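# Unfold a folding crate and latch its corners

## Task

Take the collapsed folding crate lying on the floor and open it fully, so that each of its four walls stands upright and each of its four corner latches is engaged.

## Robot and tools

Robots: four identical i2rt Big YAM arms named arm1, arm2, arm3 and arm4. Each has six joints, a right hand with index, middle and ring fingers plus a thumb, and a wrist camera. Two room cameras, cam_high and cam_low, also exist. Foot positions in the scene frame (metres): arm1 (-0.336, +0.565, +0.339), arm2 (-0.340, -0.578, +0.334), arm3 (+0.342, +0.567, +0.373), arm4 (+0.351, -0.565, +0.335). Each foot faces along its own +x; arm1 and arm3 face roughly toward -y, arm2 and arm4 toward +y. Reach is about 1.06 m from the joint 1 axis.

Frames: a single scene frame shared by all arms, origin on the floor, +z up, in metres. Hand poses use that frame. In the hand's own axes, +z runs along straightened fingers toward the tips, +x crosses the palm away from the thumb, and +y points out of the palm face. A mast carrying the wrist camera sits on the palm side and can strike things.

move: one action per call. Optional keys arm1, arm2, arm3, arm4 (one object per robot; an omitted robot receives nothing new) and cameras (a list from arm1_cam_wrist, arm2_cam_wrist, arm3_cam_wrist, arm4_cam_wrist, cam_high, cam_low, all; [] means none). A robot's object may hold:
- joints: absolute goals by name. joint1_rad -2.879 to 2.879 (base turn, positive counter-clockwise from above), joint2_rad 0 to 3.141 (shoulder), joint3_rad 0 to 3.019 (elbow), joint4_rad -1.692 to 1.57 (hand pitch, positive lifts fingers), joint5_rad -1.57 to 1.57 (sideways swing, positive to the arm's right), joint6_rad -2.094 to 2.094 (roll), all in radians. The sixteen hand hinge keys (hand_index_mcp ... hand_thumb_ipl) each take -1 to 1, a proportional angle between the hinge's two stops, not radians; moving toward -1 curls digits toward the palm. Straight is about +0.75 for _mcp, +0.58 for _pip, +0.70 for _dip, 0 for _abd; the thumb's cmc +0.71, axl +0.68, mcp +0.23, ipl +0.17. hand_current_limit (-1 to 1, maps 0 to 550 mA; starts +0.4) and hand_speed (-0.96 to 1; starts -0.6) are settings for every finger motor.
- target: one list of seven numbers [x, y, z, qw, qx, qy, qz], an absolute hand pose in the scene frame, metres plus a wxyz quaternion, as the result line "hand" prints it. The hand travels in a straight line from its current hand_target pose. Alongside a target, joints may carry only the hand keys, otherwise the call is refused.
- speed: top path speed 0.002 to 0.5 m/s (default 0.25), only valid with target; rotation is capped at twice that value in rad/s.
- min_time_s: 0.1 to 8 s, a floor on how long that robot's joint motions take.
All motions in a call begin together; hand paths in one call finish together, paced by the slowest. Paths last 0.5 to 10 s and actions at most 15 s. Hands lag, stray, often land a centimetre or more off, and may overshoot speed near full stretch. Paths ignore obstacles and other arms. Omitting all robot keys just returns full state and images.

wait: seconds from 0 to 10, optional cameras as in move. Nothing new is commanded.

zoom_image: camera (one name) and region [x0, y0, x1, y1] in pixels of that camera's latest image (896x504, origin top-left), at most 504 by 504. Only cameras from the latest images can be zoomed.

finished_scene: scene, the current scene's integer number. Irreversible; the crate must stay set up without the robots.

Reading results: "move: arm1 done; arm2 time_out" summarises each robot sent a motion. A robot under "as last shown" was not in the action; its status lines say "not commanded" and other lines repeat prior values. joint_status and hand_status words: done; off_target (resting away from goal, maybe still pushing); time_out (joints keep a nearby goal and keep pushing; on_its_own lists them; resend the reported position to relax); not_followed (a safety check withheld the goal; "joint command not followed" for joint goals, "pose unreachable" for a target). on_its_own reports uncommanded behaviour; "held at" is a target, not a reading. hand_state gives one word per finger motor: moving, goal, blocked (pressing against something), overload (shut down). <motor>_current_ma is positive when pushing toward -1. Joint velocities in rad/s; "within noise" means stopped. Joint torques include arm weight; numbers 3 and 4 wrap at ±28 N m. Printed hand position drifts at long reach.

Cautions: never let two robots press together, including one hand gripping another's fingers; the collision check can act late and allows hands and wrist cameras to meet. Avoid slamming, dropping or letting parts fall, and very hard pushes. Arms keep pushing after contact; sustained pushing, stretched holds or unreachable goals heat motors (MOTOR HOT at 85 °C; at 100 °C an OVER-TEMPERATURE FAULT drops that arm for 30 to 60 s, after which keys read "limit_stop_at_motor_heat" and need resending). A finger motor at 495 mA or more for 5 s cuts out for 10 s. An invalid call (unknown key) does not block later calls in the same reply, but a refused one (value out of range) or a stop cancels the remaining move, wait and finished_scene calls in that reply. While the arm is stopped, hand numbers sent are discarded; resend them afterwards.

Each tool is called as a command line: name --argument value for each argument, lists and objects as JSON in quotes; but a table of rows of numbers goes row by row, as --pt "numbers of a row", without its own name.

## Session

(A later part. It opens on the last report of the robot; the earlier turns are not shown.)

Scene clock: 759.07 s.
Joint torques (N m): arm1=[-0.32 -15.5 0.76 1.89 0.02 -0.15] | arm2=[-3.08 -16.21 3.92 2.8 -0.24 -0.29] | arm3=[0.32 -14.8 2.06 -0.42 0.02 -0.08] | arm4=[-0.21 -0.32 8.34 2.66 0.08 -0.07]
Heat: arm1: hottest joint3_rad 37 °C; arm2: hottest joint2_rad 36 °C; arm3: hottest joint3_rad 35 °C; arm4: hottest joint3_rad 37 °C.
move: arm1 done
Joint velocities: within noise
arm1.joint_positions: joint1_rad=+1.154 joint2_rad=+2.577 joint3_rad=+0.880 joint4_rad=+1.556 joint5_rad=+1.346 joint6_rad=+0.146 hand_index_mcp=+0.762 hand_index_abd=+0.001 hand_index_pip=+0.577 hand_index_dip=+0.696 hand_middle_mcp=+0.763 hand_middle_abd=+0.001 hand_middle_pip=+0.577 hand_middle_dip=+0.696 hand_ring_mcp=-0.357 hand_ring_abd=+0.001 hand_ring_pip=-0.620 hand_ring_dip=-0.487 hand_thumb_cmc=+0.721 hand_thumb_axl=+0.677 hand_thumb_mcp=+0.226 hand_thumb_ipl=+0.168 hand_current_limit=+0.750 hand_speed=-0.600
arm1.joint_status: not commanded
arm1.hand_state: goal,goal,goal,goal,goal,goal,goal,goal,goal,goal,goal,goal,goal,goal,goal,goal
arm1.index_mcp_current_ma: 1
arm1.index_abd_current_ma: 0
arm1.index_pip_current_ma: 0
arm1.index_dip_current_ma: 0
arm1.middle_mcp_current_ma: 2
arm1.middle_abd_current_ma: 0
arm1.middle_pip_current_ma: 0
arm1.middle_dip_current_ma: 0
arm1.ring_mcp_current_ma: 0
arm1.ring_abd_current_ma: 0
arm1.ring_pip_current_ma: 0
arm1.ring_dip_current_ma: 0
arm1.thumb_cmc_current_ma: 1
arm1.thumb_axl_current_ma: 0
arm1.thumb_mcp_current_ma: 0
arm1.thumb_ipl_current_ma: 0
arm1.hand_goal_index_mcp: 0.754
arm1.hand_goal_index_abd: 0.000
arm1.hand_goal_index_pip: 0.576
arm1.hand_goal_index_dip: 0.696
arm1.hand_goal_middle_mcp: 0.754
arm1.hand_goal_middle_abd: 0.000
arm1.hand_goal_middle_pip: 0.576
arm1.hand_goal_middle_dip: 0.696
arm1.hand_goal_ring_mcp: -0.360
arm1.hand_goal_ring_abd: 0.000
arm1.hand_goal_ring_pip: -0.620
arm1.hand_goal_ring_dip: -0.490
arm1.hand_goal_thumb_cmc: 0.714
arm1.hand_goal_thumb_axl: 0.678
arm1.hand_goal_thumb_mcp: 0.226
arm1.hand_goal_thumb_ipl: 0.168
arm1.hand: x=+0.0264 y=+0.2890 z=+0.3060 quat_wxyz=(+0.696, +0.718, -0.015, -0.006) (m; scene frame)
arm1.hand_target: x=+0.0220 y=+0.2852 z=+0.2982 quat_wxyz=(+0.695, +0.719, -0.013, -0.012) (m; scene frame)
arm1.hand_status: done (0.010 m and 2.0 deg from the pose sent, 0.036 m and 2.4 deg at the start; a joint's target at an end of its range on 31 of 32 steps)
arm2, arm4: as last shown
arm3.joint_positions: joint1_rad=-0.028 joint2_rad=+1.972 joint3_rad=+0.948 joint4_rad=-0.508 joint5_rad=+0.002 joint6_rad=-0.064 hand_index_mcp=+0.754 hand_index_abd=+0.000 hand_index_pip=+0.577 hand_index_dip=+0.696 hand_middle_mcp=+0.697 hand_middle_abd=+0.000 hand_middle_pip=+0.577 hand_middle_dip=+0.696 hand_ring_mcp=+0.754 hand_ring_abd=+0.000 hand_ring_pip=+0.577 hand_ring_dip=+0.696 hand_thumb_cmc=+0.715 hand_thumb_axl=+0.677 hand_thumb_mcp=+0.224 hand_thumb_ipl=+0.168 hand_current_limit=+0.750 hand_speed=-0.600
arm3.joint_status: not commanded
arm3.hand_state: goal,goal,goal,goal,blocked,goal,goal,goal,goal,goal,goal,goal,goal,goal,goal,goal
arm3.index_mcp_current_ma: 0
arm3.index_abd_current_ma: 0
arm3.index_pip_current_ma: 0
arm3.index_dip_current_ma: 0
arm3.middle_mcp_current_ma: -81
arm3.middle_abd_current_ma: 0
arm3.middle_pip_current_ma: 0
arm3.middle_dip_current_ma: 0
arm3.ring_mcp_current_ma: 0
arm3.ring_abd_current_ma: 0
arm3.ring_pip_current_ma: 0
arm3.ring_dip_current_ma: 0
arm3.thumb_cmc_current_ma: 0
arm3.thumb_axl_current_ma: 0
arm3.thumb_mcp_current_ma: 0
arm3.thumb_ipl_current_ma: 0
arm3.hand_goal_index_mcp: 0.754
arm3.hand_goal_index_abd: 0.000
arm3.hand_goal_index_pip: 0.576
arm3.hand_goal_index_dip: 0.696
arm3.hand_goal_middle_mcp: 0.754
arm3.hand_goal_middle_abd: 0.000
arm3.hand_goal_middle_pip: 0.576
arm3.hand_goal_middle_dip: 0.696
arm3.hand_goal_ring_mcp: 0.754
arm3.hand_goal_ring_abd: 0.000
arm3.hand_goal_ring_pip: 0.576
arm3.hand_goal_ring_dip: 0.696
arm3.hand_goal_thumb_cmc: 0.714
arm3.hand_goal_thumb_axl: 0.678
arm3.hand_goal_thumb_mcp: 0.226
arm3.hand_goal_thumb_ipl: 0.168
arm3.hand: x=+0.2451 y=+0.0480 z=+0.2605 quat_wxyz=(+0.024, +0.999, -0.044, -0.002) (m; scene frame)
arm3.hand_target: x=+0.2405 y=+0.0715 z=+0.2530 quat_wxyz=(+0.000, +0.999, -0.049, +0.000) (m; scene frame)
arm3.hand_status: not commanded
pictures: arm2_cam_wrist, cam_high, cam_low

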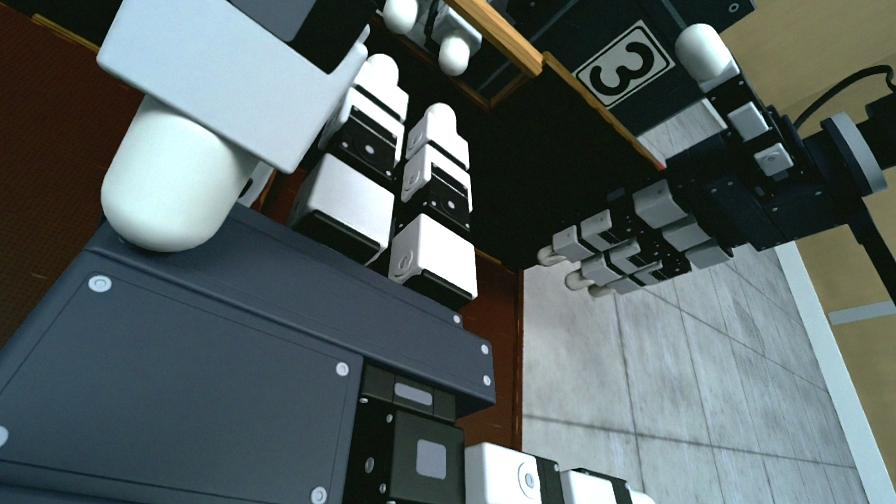

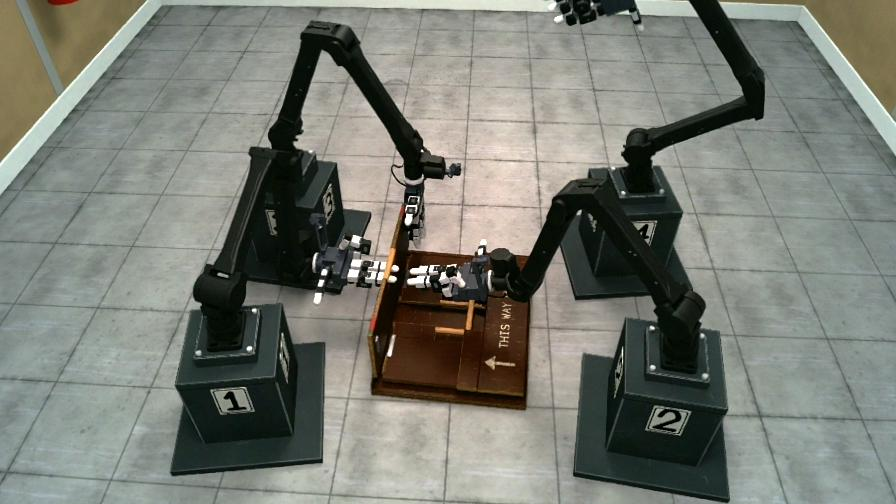

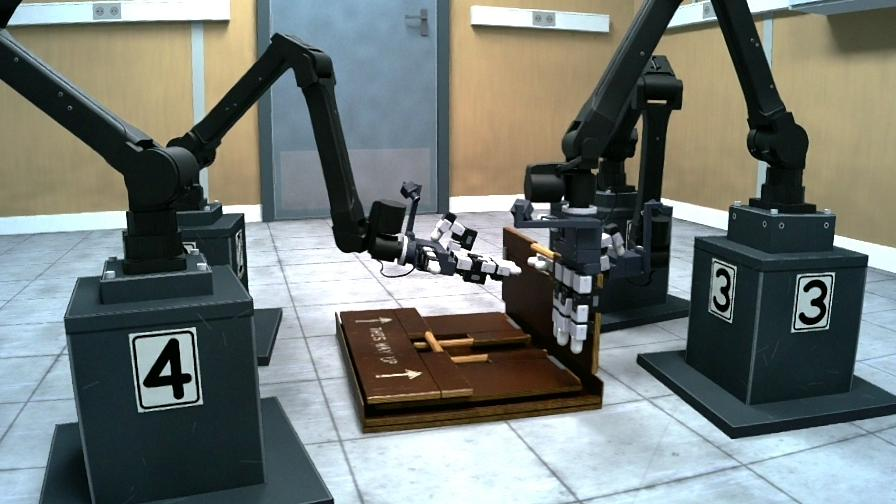

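move --arm2 '{"target": [0.0, -0.05, 0.42, 0.0314, 0.0374, 0.7645, 0.6428], "speed": 0.2}'

move --arm1 '{"target": [0.022, 0.255, 0.298, 0.7063, 0.7063, -0.0345, -0.0345], "speed": 0.06}' --cameras '["cam_high", "cam_low"]'

zoom_image --camera "cam_high" --region '[280, 180, 480, 380]'

zoom_image --camera "cam_low" --region '[450, 180, 650, 380]'

Scene clock: 764.30 s.
Joint torques (N m): arm1=[-0.26 -15.44 0.76 1.89 0.02 -0.17] | arm2=[-2.78 -13.33 4.16 1.7 -0.25 -0.34] | arm3=[0.44 -14.74 2.06 -0.4 0.02 -0.08] | arm4=[-0.21 -0.44 8.31 2.7 0.08 -0.07]
Heat: arm1: hottest joint3_rad 36 °C; arm2: hottest joint2_rad 36 °C; arm3: hottest joint3_rad 35 °C; arm4: hottest joint3_rad 37 °C.
move: arm2 done
Joint velocities: within noise
arm1, arm3, arm4: as last shown
arm1.joint_positions: joint1_rad=+1.154 joint2_rad=+2.577 joint3_rad=+0.881 joint4_rad=+1.556 joint5_rad=+1.346 joint6_rad=+0.145 hand_index_mcp=+0.762 hand_index_abd=+0.001 hand_index_pip=+0.577 hand_index_dip=+0.696 hand_middle_mcp=+0.763 hand_middle_abd=+0.001 hand_middle_pip=+0.577 hand_middle_dip=+0.696 hand_ring_mcp=-0.357 hand_ring_abd=+0.001 hand_ring_pip=-0.620 hand_ring_dip=-0.487 hand_thumb_cmc=+0.721 hand_thumb_axl=+0.677 hand_thumb_mcp=+0.226 hand_thumb_ipl=+0.168 hand_current_limit=+0.750 hand_speed=-0.600
arm1.hand: x=+0.0266 y=+0.2890 z=+0.3060 quat_wxyz=(+0.696, +0.718, -0.015, -0.006) (m; scene frame)
arm1.hand_target: x=+0.0220 y=+0.2851 z=+0.2982 quat_wxyz=(+0.695, +0.719, -0.014, -0.012) (m; scene frame)
arm2.joint_positions: joint1_rad=-0.562 joint2_rad=+2.138 joint3_rad=+0.848 joint4_rad=+1.093 joint5_rad=-0.602 joint6_rad=-0.102 hand_index_mcp=+0.762 hand_index_abd=+0.000 hand_index_pip=+0.576 hand_index_dip=+0.694 hand_middle_mcp=+0.762 hand_middle_abd=-0.001 hand_middle_pip=+0.576 hand_middle_dip=+0.694 hand_ring_mcp=-0.360 hand_ring_abd=+0.001 hand_ring_pip=-0.619 hand_ring_dip=-0.493 hand_thumb_cmc=+0.722 hand_thumb_axl=+0.677 hand_thumb_mcp=+0.223 hand_thumb_ipl=+0.168 hand_current_limit=+0.750 hand_speed=-0.600
arm2.joint_status: not commanded
arm2.hand_state: goal,goal,goal,goal,goal,goal,goal,goal,goal,goal,goal,goal,goal,goal,goal,goal
arm2.index_mcp_current_ma: 3
arm2.index_abd_current_ma: 0
arm2.index_pip_current_ma: 0
arm2.index_dip_current_ma: 0
arm2.middle_mcp_current_ma: 3
arm2.middle_abd_current_ma: 0
arm2.middle_pip_current_ma: 0
arm2.middle_dip_current_ma: 0
arm2.ring_mcp_current_ma: 0
arm2.ring_abd_current_ma: 0
arm2.ring_pip_current_ma: 0
arm2.ring_dip_current_ma: 0
arm2.thumb_cmc_current_ma: 2
arm2.thumb_axl_current_ma: 0
arm2.thumb_mcp_current_ma: -1
arm2.thumb_ipl_current_ma: 0
arm2.hand_goal_index_mcp: 0.754
arm2.hand_goal_index_abd: 0.000
arm2.hand_goal_index_pip: 0.576
arm2.hand_goal_index_dip: 0.696
arm2.hand_goal_middle_mcp: 0.754
arm2.hand_goal_middle_abd: 0.000
arm2.hand_goal_middle_pip: 0.576
arm2.hand_goal_middle_dip: 0.696
arm2.hand_goal_ring_mcp: -0.360
arm2.hand_goal_ring_abd: 0.000
arm2.hand_goal_ring_pip: -0.620
arm2.hand_goal_ring_dip: -0.490
arm2.hand_goal_thumb_cmc: 0.714
arm2.hand_goal_thumb_axl: 0.678
arm2.hand_goal_thumb_mcp: 0.226
arm2.hand_goal_thumb_ipl: 0.168
arm2.hand: x=+0.0010 y=-0.0462 z=+0.4224 quat_wxyz=(+0.029, +0.040, +0.761, +0.647) (m; scene frame)
arm2.hand_target: x=+0.0001 y=-0.0500 z=+0.4199 quat_wxyz=(+0.031, +0.038, +0.764, +0.643) (m; scene frame)
arm2.hand_status: done (0.005 m and 0.8 deg from the pose sent, 0.126 m and 1.4 deg at the start)
pictures: none

Scene clock: 765.57 s.
Joint torques (N m): arm1=[-3.31 -15.56 2.61 1.69 -0.11 -0.16] | arm2=[-2.78 -13.39 4.16 1.72 -0.25 -0.34] | arm3=[0.44 -14.74 2.09 -0.58 0.05 -0.08] | arm4=[0.03 -0.5 8.34 2.69 0.09 -0.07]
Heat: arm1: hottest joint3_rad 36 °C; arm2: hottest joint2_rad 35 °C; arm3: hottest joint3_rad 35 °C; arm4: hottest joint3_rad 37 °C.
move: arm1 off_target
Joint velocities: within noise
arm1.joint_positions: joint1_rad=+1.125 joint2_rad=+2.582 joint3_rad=+0.916 joint4_rad=+1.561 joint5_rad=+1.348 joint6_rad=+0.098 hand_index_mcp=+0.765 hand_index_abd=+0.001 hand_index_pip=+0.583 hand_index_dip=+0.696 hand_middle_mcp=+0.763 hand_middle_abd=+0.006 hand_middle_pip=+0.588 hand_middle_dip=+0.696 hand_ring_mcp=-0.357 hand_ring_abd=+0.001 hand_ring_pip=-0.620 hand_ring_dip=-0.487 hand_thumb_cmc=+0.721 hand_thumb_axl=+0.677 hand_thumb_mcp=+0.226 hand_thumb_ipl=+0.168 hand_current_limit=+0.750 hand_speed=-0.600
arm1.joint_status: not commanded
arm1.hand_state: goal,goal,goal,goal,goal,goal,goal,goal,goal,goal,goal,goal,goal,goal,goal,goal
arm1.index_mcp_current_ma: 3
arm1.index_abd_current_ma: 0
arm1.index_pip_current_ma: 1
arm1.index_dip_current_ma: 0
arm1.middle_mcp_current_ma: 2
arm1.middle_abd_current_ma: 1
arm1.middle_pip_current_ma: 3
arm1.middle_dip_current_ma: 0
arm1.ring_mcp_current_ma: 0
arm1.ring_abd_current_ma: 0
arm1.ring_pip_current_ma: 0
arm1.ring_dip_current_ma: 0
arm1.thumb_cmc_current_ma: 1
arm1.thumb_axl_current_ma: 0
arm1.thumb_mcp_current_ma: 0
arm1.thumb_ipl_current_ma: 0
arm1.hand_goal_index_mcp: 0.754
arm1.hand_goal_index_abd: 0.000
arm1.hand_goal_index_pip: 0.576
arm1.hand_goal_index_dip: 0.696
arm1.hand_goal_middle_mcp: 0.754
arm1.hand_goal_middle_abd: 0.000
arm1.hand_goal_middle_pip: 0.576
arm1.hand_goal_middle_dip: 0.696
arm1.hand_goal_ring_mcp: -0.360
arm1.hand_goal_ring_abd: 0.000
arm1.hand_goal_ring_pip: -0.620
arm1.hand_goal_ring_dip: -0.490
arm1.hand_goal_thumb_cmc: 0.714
arm1.hand_goal_thumb_axl: 0.678
arm1.hand_goal_thumb_mcp: 0.226
arm1.hand_goal_thumb_ipl: 0.168
arm1.hand: x=+0.0312 y=+0.2758 z=+0.3070 quat_wxyz=(+0.698, +0.715, -0.021, -0.021) (m; scene frame)
arm1.hand_target: x=+0.0213 y=+0.2562 z=+0.2986 quat_wxyz=(+0.698, +0.714, -0.037, -0.035) (m; scene frame)
arm1.hand_status: off_target (0.024 m and 2.6 deg from the pose sent, 0.035 m and 4.4 deg at the start; a joint's target at an end of its range on 37 of 38 steps)
arm2, arm3, arm4: as last shown
arm3.joint_positions: joint1_rad=-0.028 joint2_rad=+1.971 joint3_rad=+0.948 joint4_rad=-0.503 joint5_rad=+0.002 joint6_rad=-0.064 hand_index_mcp=+0.749 hand_index_abd=+0.000 hand_index_pip=+0.577 hand_index_dip=+0.696 hand_middle_mcp=+0.691 hand_middle_abd=+0.000 hand_middle_pip=+0.577 hand_middle_dip=+0.696 hand_ring_mcp=+0.754 hand_ring_abd=+0.000 hand_ring_pip=+0.577 hand_ring_dip=+0.696 hand_thumb_cmc=+0.715 hand_thumb_axl=+0.677 hand_thumb_mcp=+0.224 hand_thumb_ipl=+0.168 hand_current_limit=+0.750 hand_speed=-0.600
arm3.index_mcp_current_ma: -1
arm3.middle_mcp_current_ma: -96
arm3.hand: x=+0.2451 y=+0.0466 z=+0.2615 quat_wxyz=(+0.027, +0.999, -0.044, -0.002) (m; scene frame)
arm3.hand_target: x=+0.2405 y=+0.0716 z=+0.2529 quat_wxyz=(+0.000, +0.999, -0.049, +0.000) (m; scene frame)
pictures: cam_high, cam_low

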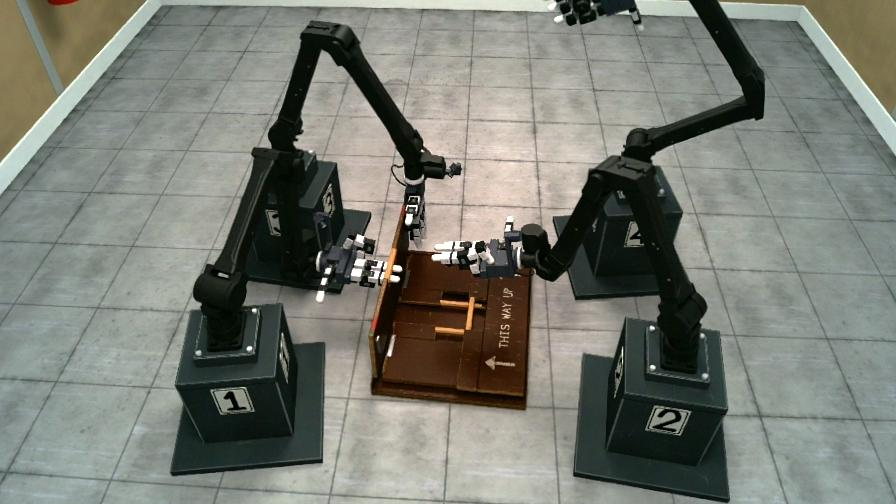

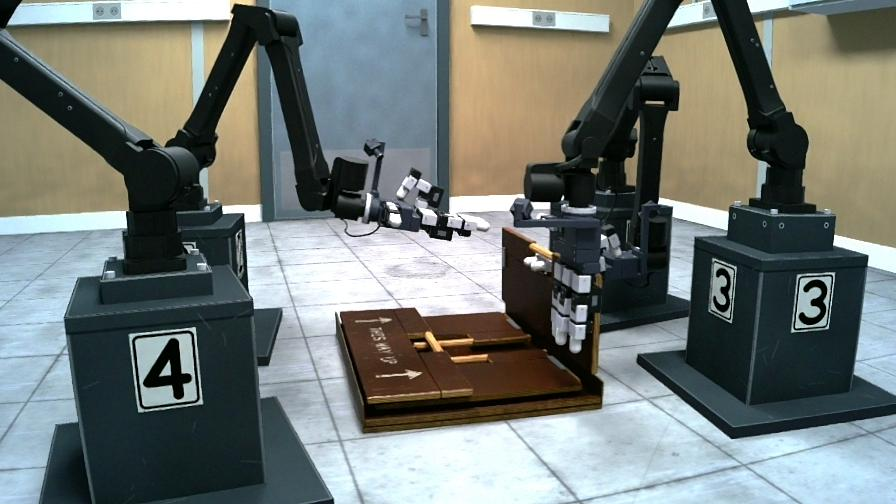

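Scaled by 2.520.

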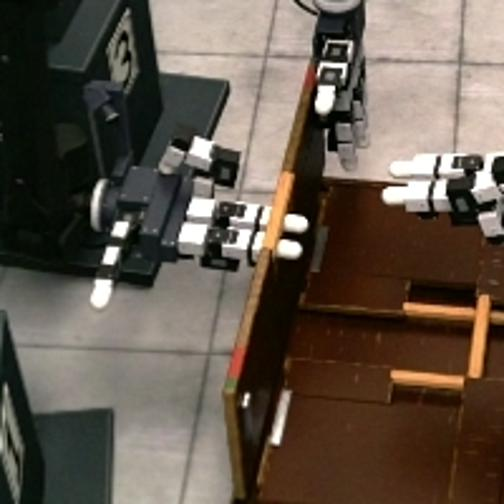

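Scaled by 2.520.

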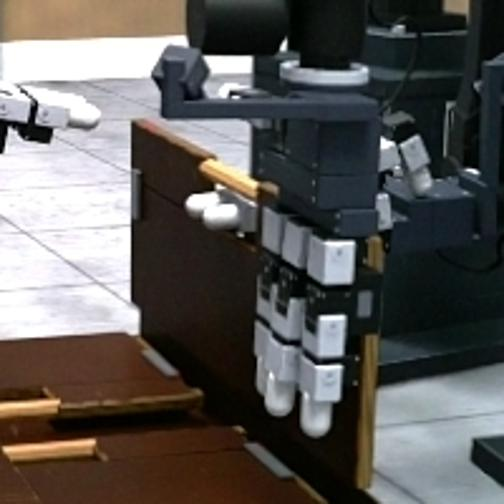

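move --arm1 '{"target": [0.022, 0.285, 0.309, 0.7063, 0.7063, -0.0345, -0.0345], "speed": 0.06}'

move --arm1 '{"target": [0.022, 0.252, 0.309, 0.7063, 0.7063, -0.0345, -0.0345], "speed": 0.06}' --cameras '["cam_high", "cam_low", "arm2_cam_wrist"]'

zoom_image --camera "cam_high" --region '[280, 180, 480, 380]'

zoom_image --camera "cam_low" --region '[450, 180, 650, 380]'

Scene clock: 772.00 s.
Joint torques (N m): arm1=[1.2 -17.9 -0.13 1.63 0.32 -0.04] | arm2=[-2.78 -13.39 4.18 1.7 -0.25 -0.33] | arm3=[0.44 -14.39 2.47 -0.57 0.05 -0.08] | arm4=[-0.21 -0.5 8.29 2.69 0.09 -0.06]
Heat: arm1: hottest joint3_rad 36 °C; arm2: hottest joint2_rad 34 °C; arm3: hottest joint3_rad 34 °C; arm4: hottest joint3_rad 37 °C.
move: arm1 done
Joint velocities: within noise
arm1.joint_positions: joint1_rad=+1.135 joint2_rad=+2.582 joint3_rad=+0.911 joint4_rad=+1.561 joint5_rad=+1.402 joint6_rad=+0.098 hand_index_mcp=+0.765 hand_index_abd=+0.001 hand_index_pip=+0.583 hand_index_dip=+0.696 hand_middle_mcp=+0.775 hand_middle_abd=-0.003 hand_middle_pip=+0.583 hand_middle_dip=+0.696 hand_ring_mcp=-0.358 hand_ring_abd=+0.001 hand_ring_pip=-0.620 hand_ring_dip=-0.487 hand_thumb_cmc=+0.721 hand_thumb_axl=+0.677 hand_thumb_mcp=+0.226 hand_thumb_ipl=+0.168 hand_current_limit=+0.750 hand_speed=-0.600
arm1.joint_status: not commanded
arm1.hand_state: goal,goal,goal,goal,blocked,goal,goal,goal,goal,goal,goal,goal,goal,goal,goal,goal
arm1.index_mcp_current_ma: 3
arm1.index_abd_current_ma: 0
arm1.index_pip_current_ma: 1
arm1.index_dip_current_ma: 0
arm1.middle_mcp_current_ma: 9
arm1.middle_abd_current_ma: 0
arm1.middle_pip_current_ma: 1
arm1.middle_dip_current_ma: 0
arm1.ring_mcp_current_ma: 0
arm1.ring_abd_current_ma: 0
arm1.ring_pip_current_ma: 0
arm1.ring_dip_current_ma: 0
arm1.thumb_cmc_current_ma: 1
arm1.thumb_axl_current_ma: 0
arm1.thumb_mcp_current_ma: 0
arm1.thumb_ipl_current_ma: 0
arm1.hand_goal_index_mcp: 0.754
arm1.hand_goal_index_abd: 0.000
arm1.hand_goal_index_pip: 0.576
arm1.hand_goal_index_dip: 0.696
arm1.hand_goal_middle_mcp: 0.754
arm1.hand_goal_middle_abd: 0.000
arm1.hand_goal_middle_pip: 0.576
arm1.hand_goal_middle_dip: 0.696
arm1.hand_goal_ring_mcp: -0.360
arm1.hand_goal_ring_abd: 0.000
arm1.hand_goal_ring_pip: -0.620
arm1.hand_goal_ring_dip: -0.490
arm1.hand_goal_thumb_cmc: 0.714
arm1.hand_goal_thumb_axl: 0.678
arm1.hand_goal_thumb_mcp: 0.226
arm1.hand_goal_thumb_ipl: 0.168
arm1.hand: x=+0.0233 y=+0.2819 z=+0.3078 quat_wxyz=(+0.699, +0.713, -0.034, -0.039) (m; scene frame)
arm1.hand_target: x=+0.0221 y=+0.2850 z=+0.3090 quat_wxyz=(+0.700, +0.713, -0.036, -0.035) (m; scene frame)
arm1.hand_status: done (0.004 m and 1.2 deg from the pose sent, 0.013 m and 2.6 deg at the start; a joint's target at an end of its range on 33 of 34 steps)
arm2, arm3, arm4: as last shown
arm3.joint_positions: joint1_rad=-0.029 joint2_rad=+1.968 joint3_rad=+0.944 joint4_rad=-0.503 joint5_rad=+0.002 joint6_rad=-0.064 hand_index_mcp=+0.750 hand_index_abd=+0.000 hand_index_pip=+0.577 hand_index_dip=+0.696 hand_middle_mcp=+0.691 hand_middle_abd=+0.000 hand_middle_pip=+0.577 hand_middle_dip=+0.696 hand_ring_mcp=+0.754 hand_ring_abd=+0.000 hand_ring_pip=+0.577 hand_ring_dip=+0.696 hand_thumb_cmc=+0.715 hand_thumb_axl=+0.677 hand_thumb_mcp=+0.224 hand_thumb_ipl=+0.168 hand_current_limit=+0.750 hand_speed=-0.600
arm3.middle_mcp_current_ma: -95
arm3.hand: x=+0.2451 y=+0.0482 z=+0.2618 quat_wxyz=(+0.027, +0.999, -0.044, -0.002) (m; scene frame)
arm3.hand_target: x=+0.2405 y=+0.0715 z=+0.2529 quat_wxyz=(+0.000, +0.999, -0.049, +0.000) (m; scene frame)
pictures: none

Scene clock: 773.13 s.
Joint torques (N m): arm1=[-3.72 -18.02 1.73 1.69 -0.7 -0.14] | arm2=[-2.78 -13.39 4.16 1.7 -0.25 -0.33] | arm3=[0.5 -14.33 2.51 -0.73 0.12 -0.01] | arm4=[-0.21 -0.44 8.35 2.71 0.1 -0.07]
Heat: arm1: hottest joint3_rad 35 °C; arm2: hottest joint2_rad 34 °C; arm3: hottest joint3_rad 34 °C; arm4: hottest joint3_rad 37 °C.
move: arm1 off_target
Joint velocities: within noise
arm1.joint_positions: joint1_rad=+1.123 joint2_rad=+2.582 joint3_rad=+0.911 joint4_rad=+1.561 joint5_rad=+1.357 joint6_rad=+0.084 hand_index_mcp=+0.765 hand_index_abd=+0.001 hand_index_pip=+0.583 hand_index_dip=+0.696 hand_middle_mcp=+0.766 hand_middle_abd=+0.014 hand_middle_pip=+0.590 hand_middle_dip=+0.696 hand_ring_mcp=-0.358 hand_ring_abd=+0.001 hand_ring_pip=-0.620 hand_ring_dip=-0.487 hand_thumb_cmc=+0.721 hand_thumb_axl=+0.677 hand_thumb_mcp=+0.226 hand_thumb_ipl=+0.168 hand_current_limit=+0.750 hand_speed=-0.600
arm1.joint_status: not commanded
arm1.hand_state: goal,goal,goal,goal,goal,goal,goal,goal,goal,goal,goal,goal,goal,goal,goal,goal
arm1.index_mcp_current_ma: 3
arm1.index_abd_current_ma: 0
arm1.index_pip_current_ma: 1
arm1.index_dip_current_ma: 0
arm1.middle_mcp_current_ma: 3
arm1.middle_abd_current_ma: 3
arm1.middle_pip_current_ma: 4
arm1.middle_dip_current_ma: 0
arm1.ring_mcp_current_ma: 0
arm1.ring_abd_current_ma: 0
arm1.ring_pip_current_ma: 0
arm1.ring_dip_current_ma: 0
arm1.thumb_cmc_current_ma: 1
arm1.thumb_axl_current_ma: 0
arm1.thumb_mcp_current_ma: 0
arm1.thumb_ipl_current_ma: 0
arm1.hand_goal_index_mcp: 0.754
arm1.hand_goal_index_abd: 0.000
arm1.hand_goal_index_pip: 0.576
arm1.hand_goal_index_dip: 0.696
arm1.hand_goal_middle_mcp: 0.754
arm1.hand_goal_middle_abd: 0.000
arm1.hand_goal_middle_pip: 0.576
arm1.hand_goal_middle_dip: 0.696
arm1.hand_goal_ring_mcp: -0.360
arm1.hand_goal_ring_abd: 0.000
arm1.hand_goal_ring_pip: -0.620
arm1.hand_goal_ring_dip: -0.490
arm1.hand_goal_thumb_cmc: 0.714
arm1.hand_goal_thumb_axl: 0.678
arm1.hand_goal_thumb_mcp: 0.226
arm1.hand_goal_thumb_ipl: 0.168
arm1.hand: x=+0.0288 y=+0.2754 z=+0.3074 quat_wxyz=(+0.698, +0.715, -0.018, -0.031) (m; scene frame)
arm1.hand_target: x=+0.0214 y=+0.2531 z=+0.3094 quat_wxyz=(+0.699, +0.713, -0.037, -0.035) (m; scene frame)
arm1.hand_status: off_target (0.024 m and 2.4 deg from the pose sent, 0.030 m and 1.2 deg at the start; a joint's target at an end of its range on 34 of 34 steps)
arm2, arm3, arm4: as last shown
arm3.joint_positions: joint1_rad=-0.029 joint2_rad=+1.967 joint3_rad=+0.944 joint4_rad=-0.498 joint5_rad=+0.000 joint6_rad=-0.070 hand_index_mcp=+0.742 hand_index_abd=+0.000 hand_index_pip=+0.577 hand_index_dip=+0.696 hand_middle_mcp=+0.688 hand_middle_abd=+0.000 hand_middle_pip=+0.577 hand_middle_dip=+0.696 hand_ring_mcp=+0.754 hand_ring_abd=+0.000 hand_ring_pip=+0.577 hand_ring_dip=+0.696 hand_thumb_cmc=+0.715 hand_thumb_axl=+0.677 hand_thumb_mcp=+0.224 hand_thumb_ipl=+0.168 hand_current_limit=+0.750 hand_speed=-0.600
arm3.index_mcp_current_ma: -5
arm3.middle_mcp_current_ma: -104
arm3.hand: x=+0.2457 y=+0.0465 z=+0.2627 quat_wxyz=(+0.030, +0.999, -0.041, -0.002) (m; scene frame)
arm3.hand_target: x=+0.2405 y=+0.0715 z=+0.2530 quat_wxyz=(+0.000, +0.999, -0.049, +0.000) (m; scene frame)
pictures: arm2_cam_wrist, cam_high, cam_low

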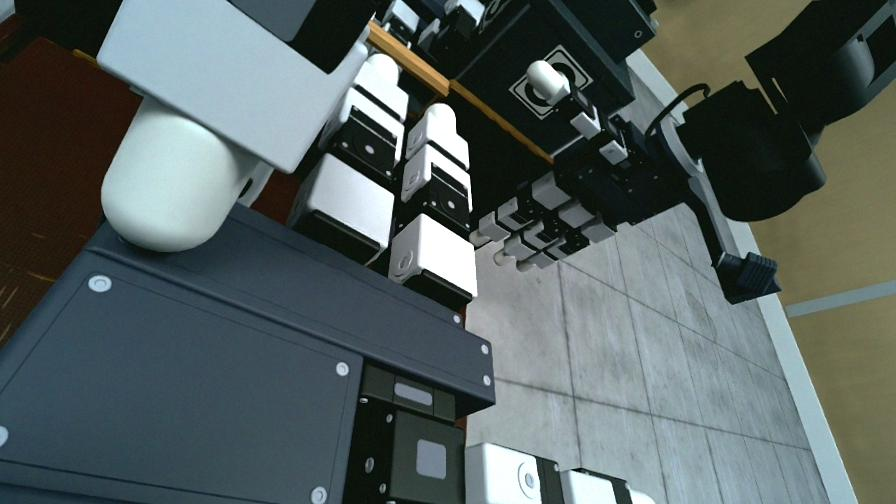

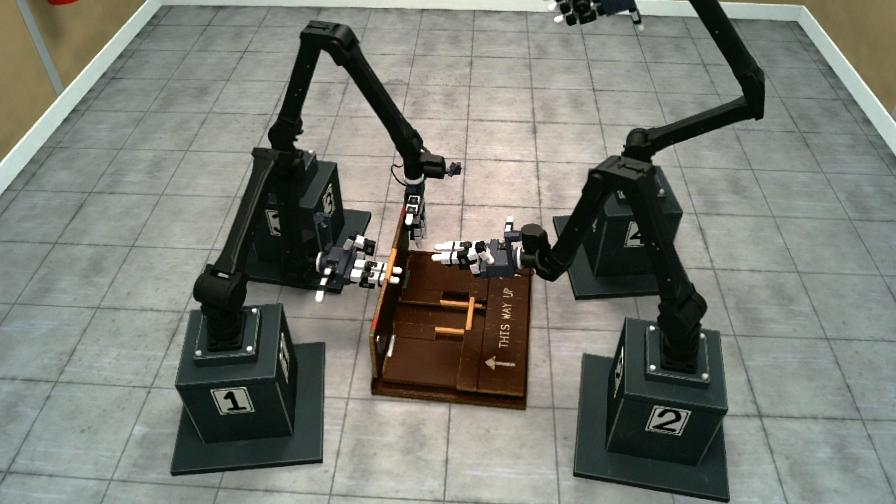

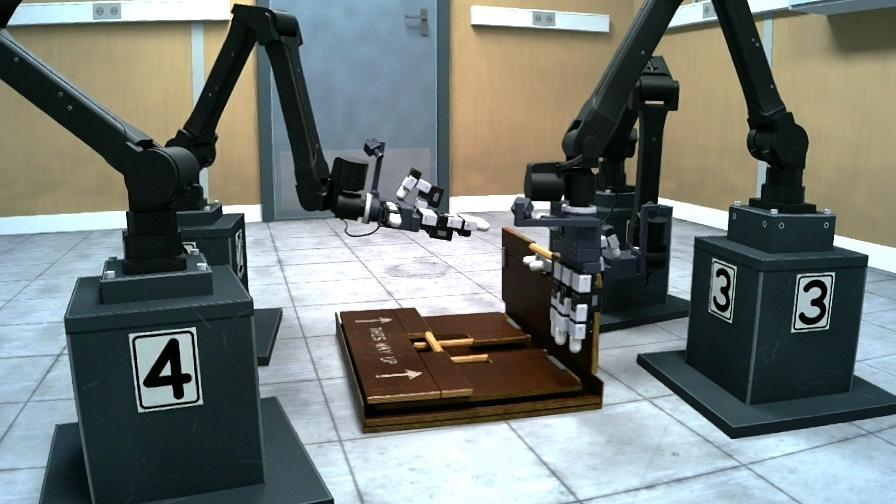

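Scaled by 2.520.

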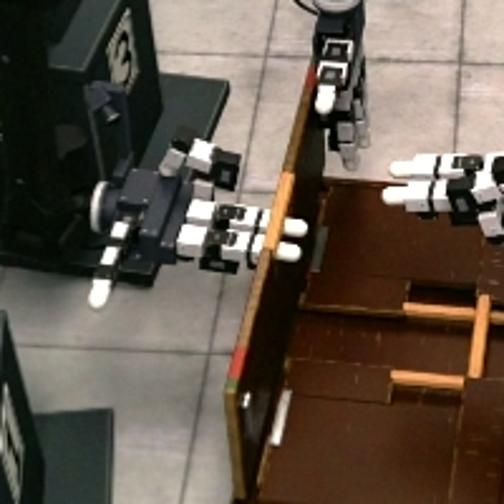

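Scaled by 2.520.

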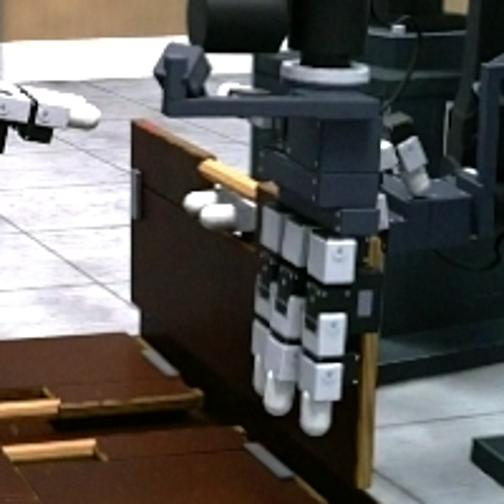

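move --arm1 '{"target": [0.022, 0.335, 0.290, 0.7651, 0.6420, -0.0314, -0.0374], "speed": 0.12, "joints": {"hand_index_dip": 0.45, "hand_middle_dip": 0.45}}'

move --arm1 '{"target": [0.022, 0.290, 0.278, 0.7651, 0.6420, -0.0314, -0.0374], "speed": 0.08}' --cameras '["cam_high", "cam_low", "arm1_cam_wrist"]'

zoom_image --camera "cam_high" --region '[280, 180, 480, 380]'

zoom_image --camera "cam_low" --region '[450, 180, 650, 380]'

Scene clock: 800.70 s.
Joint torques (N m): arm1=[1.44 -15.56 0.51 1.48 0.34 0.01] | arm2=[-2.78 -13.27 4.16 1.7 -0.25 -0.33] | arm3=[0.5 -14.15 2.66 -0.7 0.12 -0.02] | arm4=[-0.15 -0.44 8.32 2.63 0.08 -0.06]
Heat: arm1: hottest joint3_rad 34 °C; arm2: hottest joint2_rad 32 °C; arm3: hottest joint3_rad 33 °C; arm4: hottest joint3_rad 38 °C.
move: arm1 off_target
Joint velocities: within noise
arm1.joint_positions: joint1_rad=+1.248 joint2_rad=+2.613 joint3_rad=+0.919 joint4_rad=+1.561 joint5_rad=+1.540 joint6_rad=+0.134 hand_index_mcp=+0.775 hand_index_abd=-0.003 hand_index_pip=+0.584 hand_index_dip=+0.454 hand_middle_mcp=+0.778 hand_middle_abd=-0.003 hand_middle_pip=+0.583 hand_middle_dip=+0.453 hand_ring_mcp=-0.358 hand_ring_abd=+0.001 hand_ring_pip=-0.620 hand_ring_dip=-0.487 hand_thumb_cmc=+0.721 hand_thumb_axl=+0.677 hand_thumb_mcp=+0.226 hand_thumb_ipl=+0.168 hand_current_limit=+0.750 hand_speed=-0.600
arm1.joint_status: all done
arm1.hand_state: blocked,goal,goal,goal,blocked,goal,goal,goal,goal,goal,goal,goal,goal,goal,goal,goal
arm1.index_mcp_current_ma: 10
arm1.index_abd_current_ma: 0
arm1.index_pip_current_ma: 1
arm1.index_dip_current_ma: 0
arm1.middle_mcp_current_ma: 12
arm1.middle_abd_current_ma: 0
arm1.middle_pip_current_ma: 1
arm1.middle_dip_current_ma: 0
arm1.ring_mcp_current_ma: 0
arm1.ring_abd_current_ma: 0
arm1.ring_pip_current_ma: 0
arm1.ring_dip_current_ma: 0
arm1.thumb_cmc_current_ma: 1
arm1.thumb_axl_current_ma: 0
arm1.thumb_mcp_current_ma: 0
arm1.thumb_ipl_current_ma: 0
arm1.hand_goal_index_mcp: 0.754
arm1.hand_goal_index_abd: 0.000
arm1.hand_goal_index_pip: 0.576
arm1.hand_goal_index_dip: 0.450
arm1.hand_goal_middle_mcp: 0.754
arm1.hand_goal_middle_abd: 0.000
arm1.hand_goal_middle_pip: 0.576
arm1.hand_goal_middle_dip: 0.450
arm1.hand_goal_ring_mcp: -0.360
arm1.hand_goal_ring_abd: 0.000
arm1.hand_goal_ring_pip: -0.620
arm1.hand_goal_ring_dip: -0.490
arm1.hand_goal_thumb_cmc: 0.714
arm1.hand_goal_thumb_axl: 0.678
arm1.hand_goal_thumb_mcp: 0.226
arm1.hand_goal_thumb_ipl: 0.168
arm1.hand: x=+0.0240 y=+0.3309 z=+0.2982 quat_wxyz=(+0.704, +0.707, -0.047, -0.043) (m; scene frame)
arm1.hand_target: x=+0.0219 y=+0.3350 z=+0.2902 quat_wxyz=(+0.704, +0.707, -0.045, -0.042) (m; scene frame)
arm1.hand_status: off_target (0.009 m and 10.4 deg from the pose sent, 0.062 m and 11.5 deg at the start; a joint's target at an end of its range on 45 of 45 steps)
arm2, arm3, arm4: as last shown
arm3.joint_positions: joint1_rad=-0.029 joint2_rad=+1.966 joint3_rad=+0.942 joint4_rad=-0.499 joint5_rad=+0.000 joint6_rad=-0.070 hand_index_mcp=+0.750 hand_index_abd=+0.000 hand_index_pip=+0.577 hand_index_dip=+0.696 hand_middle_mcp=+0.697 hand_middle_abd=+0.000 hand_middle_pip=+0.577 hand_middle_dip=+0.696 hand_ring_mcp=+0.754 hand_ring_abd=+0.000 hand_ring_pip=+0.577 hand_ring_dip=+0.696 hand_thumb_cmc=+0.715 hand_thumb_axl=+0.677 hand_thumb_mcp=+0.224 hand_thumb_ipl=+0.168 hand_current_limit=+0.750 hand_speed=-0.600
arm3.index_mcp_current_ma: -1
arm3.middle_mcp_current_ma: -80
arm3.hand: x=+0.2457 y=+0.0478 z=+0.2624 quat_wxyz=(+0.029, +0.999, -0.041, -0.001) (m; scene frame)
arm3.hand_target: x=+0.2405 y=+0.0715 z=+0.2529 quat_wxyz=(+0.000, +0.999, -0.049, +0.000) (m; scene frame)
pictures: none

Scene clock: 802.37 s.
Joint torques (N m): arm1=[-0.79 -15.79 0.92 1.58 -0.08 -0.16] | arm2=[-2.78 -13.39 4.16 1.72 -0.25 -0.33] | arm3=[0.5 -14.15 2.66 -0.73 0.12 -0.01] | arm4=[-0.15 -0.38 8.36 2.67 0.09 -0.07]
Heat: arm1: hottest joint3_rad 33 °C; arm2: hottest joint2_rad 32 °C; arm3: hottest joint3_rad 33 °C; arm4: hottest joint3_rad 38 °C.
move: arm1 off_target
Joint velocities: within noise
arm1.joint_positions: joint1_rad=+1.171 joint2_rad=+2.639 joint3_rad=+0.963 joint4_rad=+1.561 joint5_rad=+1.453 joint6_rad=+0.134 hand_index_mcp=+0.771 hand_index_abd=-0.002 hand_index_pip=+0.582 hand_index_dip=+0.453 hand_middle_mcp=+0.766 hand_middle_abd=-0.001 hand_middle_pip=+0.578 hand_middle_dip=+0.452 hand_ring_mcp=-0.358 hand_ring_abd=+0.001 hand_ring_pip=-0.620 hand_ring_dip=-0.487 hand_thumb_cmc=+0.721 hand_thumb_axl=+0.677 hand_thumb_mcp=+0.226 hand_thumb_ipl=+0.168 hand_current_limit=+0.750 hand_speed=-0.600
arm1.joint_status: not commanded
arm1.hand_state: goal,goal,goal,goal,goal,goal,goal,goal,goal,goal,goal,goal,goal,goal,goal,goal
arm1.index_mcp_current_ma: 7
arm1.index_abd_current_ma: 0
arm1.index_pip_current_ma: 1
arm1.index_dip_current_ma: 0
arm1.middle_mcp_current_ma: 4
arm1.middle_abd_current_ma: 0
arm1.middle_pip_current_ma: 0
arm1.middle_dip_current_ma: 0
arm1.ring_mcp_current_ma: 0
arm1.ring_abd_current_ma: 0
arm1.ring_pip_current_ma: 0
arm1.ring_dip_current_ma: 0
arm1.thumb_cmc_current_ma: 1
arm1.thumb_axl_current_ma: 0
arm1.thumb_mcp_current_ma: 0
arm1.thumb_ipl_current_ma: 0
arm1.hand_goal_index_mcp: 0.754
arm1.hand_goal_index_abd: 0.000
arm1.hand_goal_index_pip: 0.576
arm1.hand_goal_index_dip: 0.450
arm1.hand_goal_middle_mcp: 0.754
arm1.hand_goal_middle_abd: 0.000
arm1.hand_goal_middle_pip: 0.576
arm1.hand_goal_middle_dip: 0.450
arm1.hand_goal_ring_mcp: -0.360
arm1.hand_goal_ring_abd: 0.000
arm1.hand_goal_ring_pip: -0.620
arm1.hand_goal_ring_dip: -0.490
arm1.hand_goal_thumb_cmc: 0.714
arm1.hand_goal_thumb_axl: 0.678
arm1.hand_goal_thumb_mcp: 0.226
arm1.hand_goal_thumb_ipl: 0.168
arm1.hand: x=+0.0277 y=+0.2966 z=+0.2874 quat_wxyz=(+0.701, +0.710, -0.050, -0.033) (m; scene frame)
arm1.hand_target: x=+0.0219 y=+0.2904 z=+0.2783 quat_wxyz=(+0.700, +0.711, -0.049, -0.043) (m; scene frame)
arm1.hand_status: off_target (0.013 m and 11.0 deg from the pose sent, 0.046 m and 10.4 deg at the start; a joint's target at an end of its range on 50 of 50 steps)
arm2, arm3: as last shown
arm4.joint_positions: joint1_rad=-0.396 joint2_rad=+0.649 joint3_rad=+1.460 joint4_rad=-1.301 joint5_rad=-0.067 joint6_rad=+1.212 hand_index_mcp=+0.754 hand_index_abd=+0.001 hand_index_pip=+0.577 hand_index_dip=+0.696 hand_middle_mcp=+0.754 hand_middle_abd=+0.001 hand_middle_pip=+0.577 hand_middle_dip=+0.696 hand_ring_mcp=+0.754 hand_ring_abd=+0.001 hand_ring_pip=+0.577 hand_ring_dip=+0.696 hand_thumb_cmc=+0.714 hand_thumb_axl=+0.677 hand_thumb_mcp=+0.226 hand_thumb_ipl=+0.168 hand_current_limit=+0.400 hand_speed=-0.600
arm4.joint_status: not commanded
arm4.hand_state: goal,goal,goal,goal,goal,goal,goal,goal,goal,goal,goal,goal,goal,goal,goal,goal
arm4.index_mcp_current_ma: 0
arm4.index_abd_current_ma: 0
arm4.index_pip_current_ma: 0
arm4.index_dip_current_ma: 0
arm4.middle_mcp_current_ma: 0
arm4.middle_abd_current_ma: 0
arm4.middle_pip_current_ma: 0
arm4.middle_dip_current_ma: 0
arm4.ring_mcp_current_ma: 0
arm4.ring_abd_current_ma: 0
arm4.ring_pip_current_ma: 0
arm4.ring_dip_current_ma: 0
arm4.thumb_cmc_current_ma: 0
arm4.thumb_axl_current_ma: 0
arm4.thumb_mcp_current_ma: 0
arm4.thumb_ipl_current_ma: 0
arm4.hand_goal_index_mcp: 0.754
arm4.hand_goal_index_abd: 0.000
arm4.hand_goal_index_pip: 0.576
arm4.hand_goal_index_dip: 0.696
arm4.hand_goal_middle_mcp: 0.754
arm4.hand_goal_middle_abd: 0.000
arm4.hand_goal_middle_pip: 0.576
arm4.hand_goal_middle_dip: 0.696
arm4.hand_goal_ring_mcp: 0.754
arm4.hand_goal_ring_abd: 0.000
arm4.hand_goal_ring_pip: 0.576
arm4.hand_goal_ring_dip: 0.696
arm4.hand_goal_thumb_cmc: 0.714
arm4.hand_goal_thumb_axl: 0.678
arm4.hand_goal_thumb_mcp: 0.226
arm4.hand_goal_thumb_ipl: 0.168
arm4.hand: x=+0.4848 y=-0.3435 z=+0.9157 quat_wxyz=(-0.258, +0.561, +0.646, +0.448) (m; scene frame)
arm4.hand_target: x=+0.4839 y=-0.3462 z=+0.9292 quat_wxyz=(-0.264, +0.555, +0.641, +0.460) (m; scene frame)
arm4.hand_status: not commanded
pictures: arm1_cam_wrist, cam_high, cam_low

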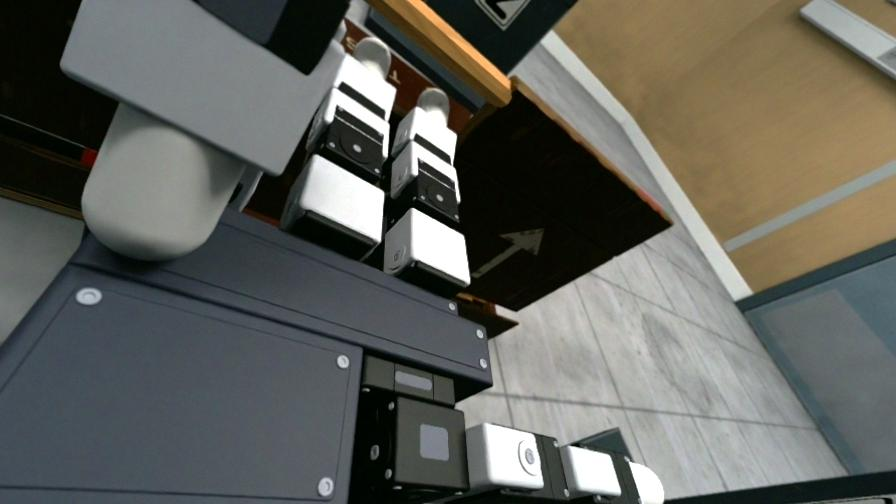

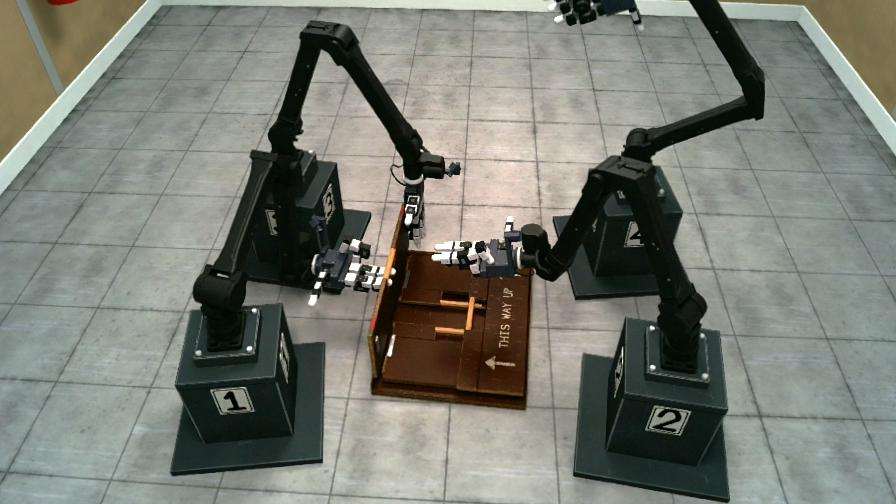

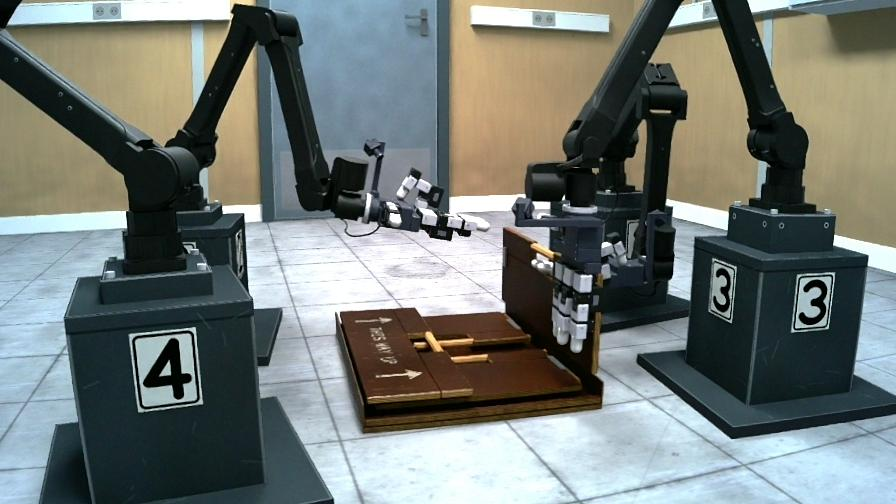

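Scaled by 2.520.

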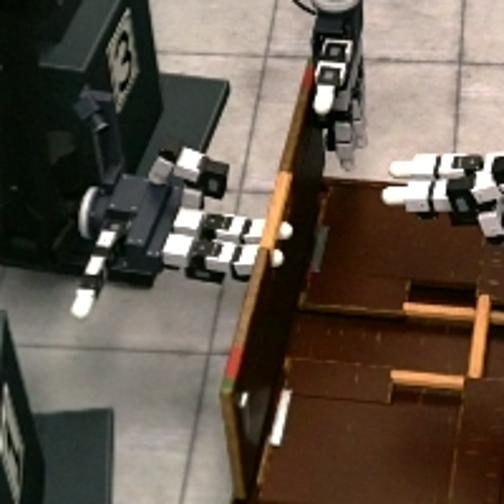

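Scaled by 2.520.

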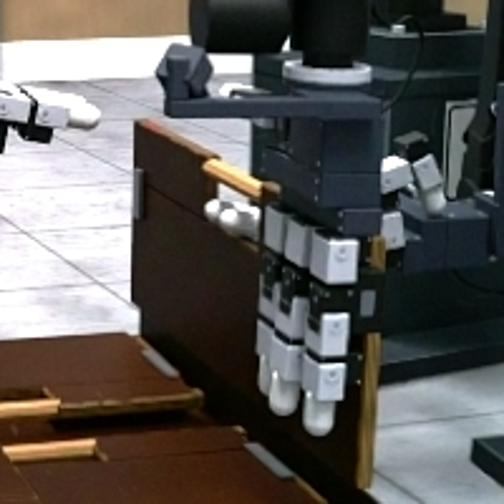

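move --arm1 '{"target": [0.020, 0.272, 0.284, 0.7063, 0.7063, -0.0345, -0.0345], "speed": 0.08, "joints": {"hand_index_dip": 0.26, "hand_middle_dip": 0.26}}' --cameras '["cam_high", "cam_low"]'

zoom_image --camera "cam_high" --region '[280, 180, 480, 380]'

zoom_image --camera "cam_low" --region '[450, 180, 650, 380]'

Scene clock: 808.00 s.
Joint torques (N m): arm1=[-1.79 -17.55 -0.16 1.61 -0.19 -0.16] | arm2=[-2.78 -13.39 4.15 1.72 -0.25 -0.33] | arm3=[0.56 -14.21 2.65 -0.7 0.12 -0.02] | arm4=[-0.09 -0.44 8.29 2.71 0.09 -0.07]
Heat: arm1: hottest joint3_rad 33 °C; arm2: hottest joint2_rad 32 °C; arm3: hottest joint3_rad 33 °C; arm4: hottest joint3_rad 38 °C.
move: arm1 off_target
Joint velocities: within noise
arm1.joint_positions: joint1_rad=+1.143 joint2_rad=+2.639 joint3_rad=+0.957 joint4_rad=+1.563 joint5_rad=+1.387 joint6_rad=+0.126 hand_index_mcp=+0.752 hand_index_abd=-0.002 hand_index_pip=+0.574 hand_index_dip=+0.262 hand_middle_mcp=+0.743 hand_middle_abd=-0.001 hand_middle_pip=+0.571 hand_middle_dip=+0.261 hand_ring_mcp=-0.358 hand_ring_abd=+0.001 hand_ring_pip=-0.620 hand_ring_dip=-0.487 hand_thumb_cmc=+0.721 hand_thumb_axl=+0.677 hand_thumb_mcp=+0.226 hand_thumb_ipl=+0.168 hand_current_limit=+0.750 hand_speed=-0.600
arm1.joint_status: all done
arm1.hand_state: goal,goal,goal,goal,goal,goal,goal,goal,goal,goal,goal,goal,goal,goal,goal,goal
arm1.index_mcp_current_ma: 0
arm1.index_abd_current_ma: 0
arm1.index_pip_current_ma: 0
arm1.index_dip_current_ma: 0
arm1.middle_mcp_current_ma: -3
arm1.middle_abd_current_ma: 0
arm1.middle_pip_current_ma: 0
arm1.middle_dip_current_ma: 0
arm1.ring_mcp_current_ma: 0
arm1.ring_abd_current_ma: 0
arm1.ring_pip_current_ma: 0
arm1.ring_dip_current_ma: 0
arm1.thumb_cmc_current_ma: 1
arm1.thumb_axl_current_ma: 0
arm1.thumb_mcp_current_ma: 0
arm1.thumb_ipl_current_ma: 0
arm1.hand_goal_index_mcp: 0.754
arm1.hand_goal_index_abd: 0.000
arm1.hand_goal_index_pip: 0.576
arm1.hand_goal_index_dip: 0.260
arm1.hand_goal_middle_mcp: 0.754
arm1.hand_goal_middle_abd: 0.000
arm1.hand_goal_middle_pip: 0.576
arm1.hand_goal_middle_dip: 0.260
arm1.hand_goal_ring_mcp: -0.360
arm1.hand_goal_ring_abd: 0.000
arm1.hand_goal_ring_pip: -0.620
arm1.hand_goal_ring_dip: -0.490
arm1.hand_goal_thumb_cmc: 0.714
arm1.hand_goal_thumb_axl: 0.678
arm1.hand_goal_thumb_mcp: 0.226
arm1.hand_goal_thumb_ipl: 0.168
arm1.hand: x=+0.0298 y=+0.2834 z=+0.2862 quat_wxyz=(+0.699, +0.714, -0.033, -0.024) (m; scene frame)
arm1.hand_target: x=+0.0200 y=+0.2725 z=+0.2842 quat_wxyz=(+0.697, +0.715, -0.037, -0.035) (m; scene frame)
arm1.hand_status: off_target (0.015 m and 1.7 deg from the pose sent, 0.026 m and 2.0 deg at the start; a joint's target at an end of its range on 28 of 29 steps)
arm2, arm3, arm4: as last shown
pictures: cam_high, cam_low

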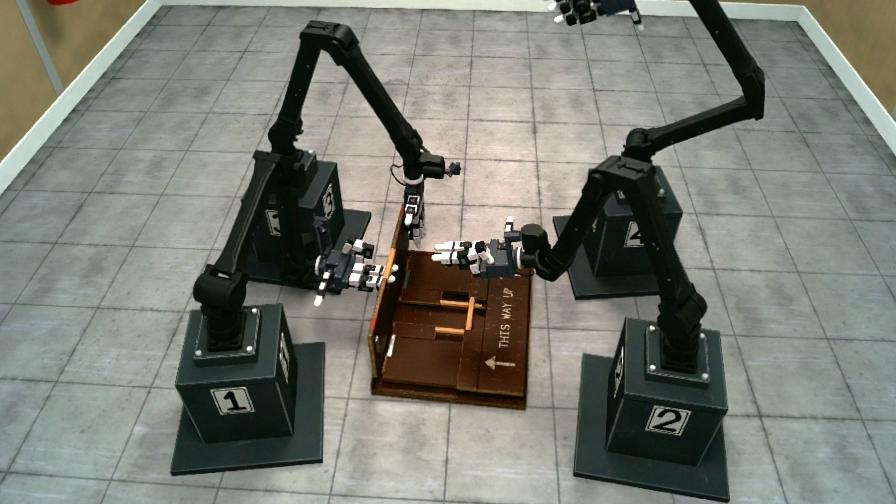

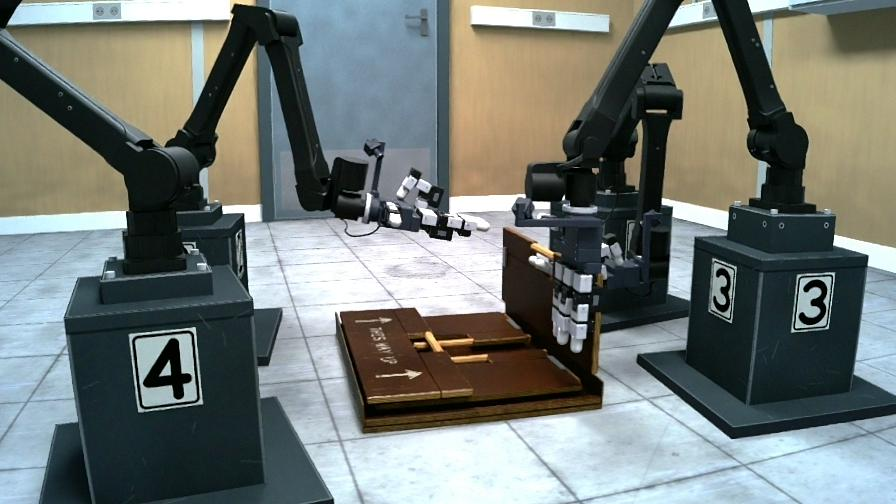

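Scaled by 2.520.

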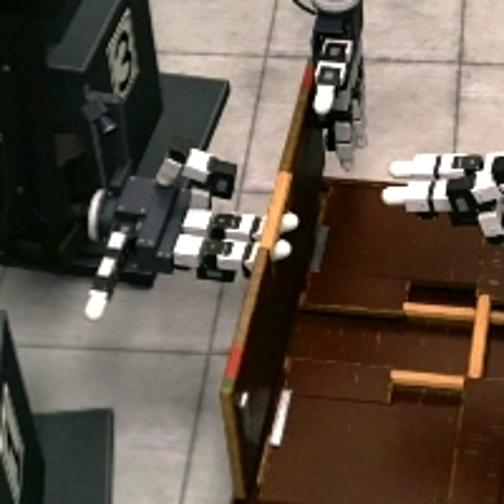

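Scaled by 2.520.

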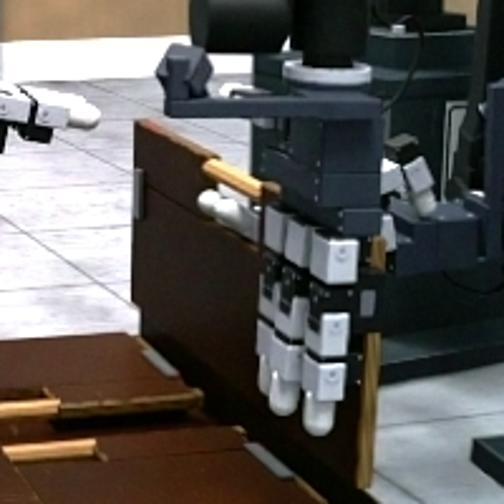

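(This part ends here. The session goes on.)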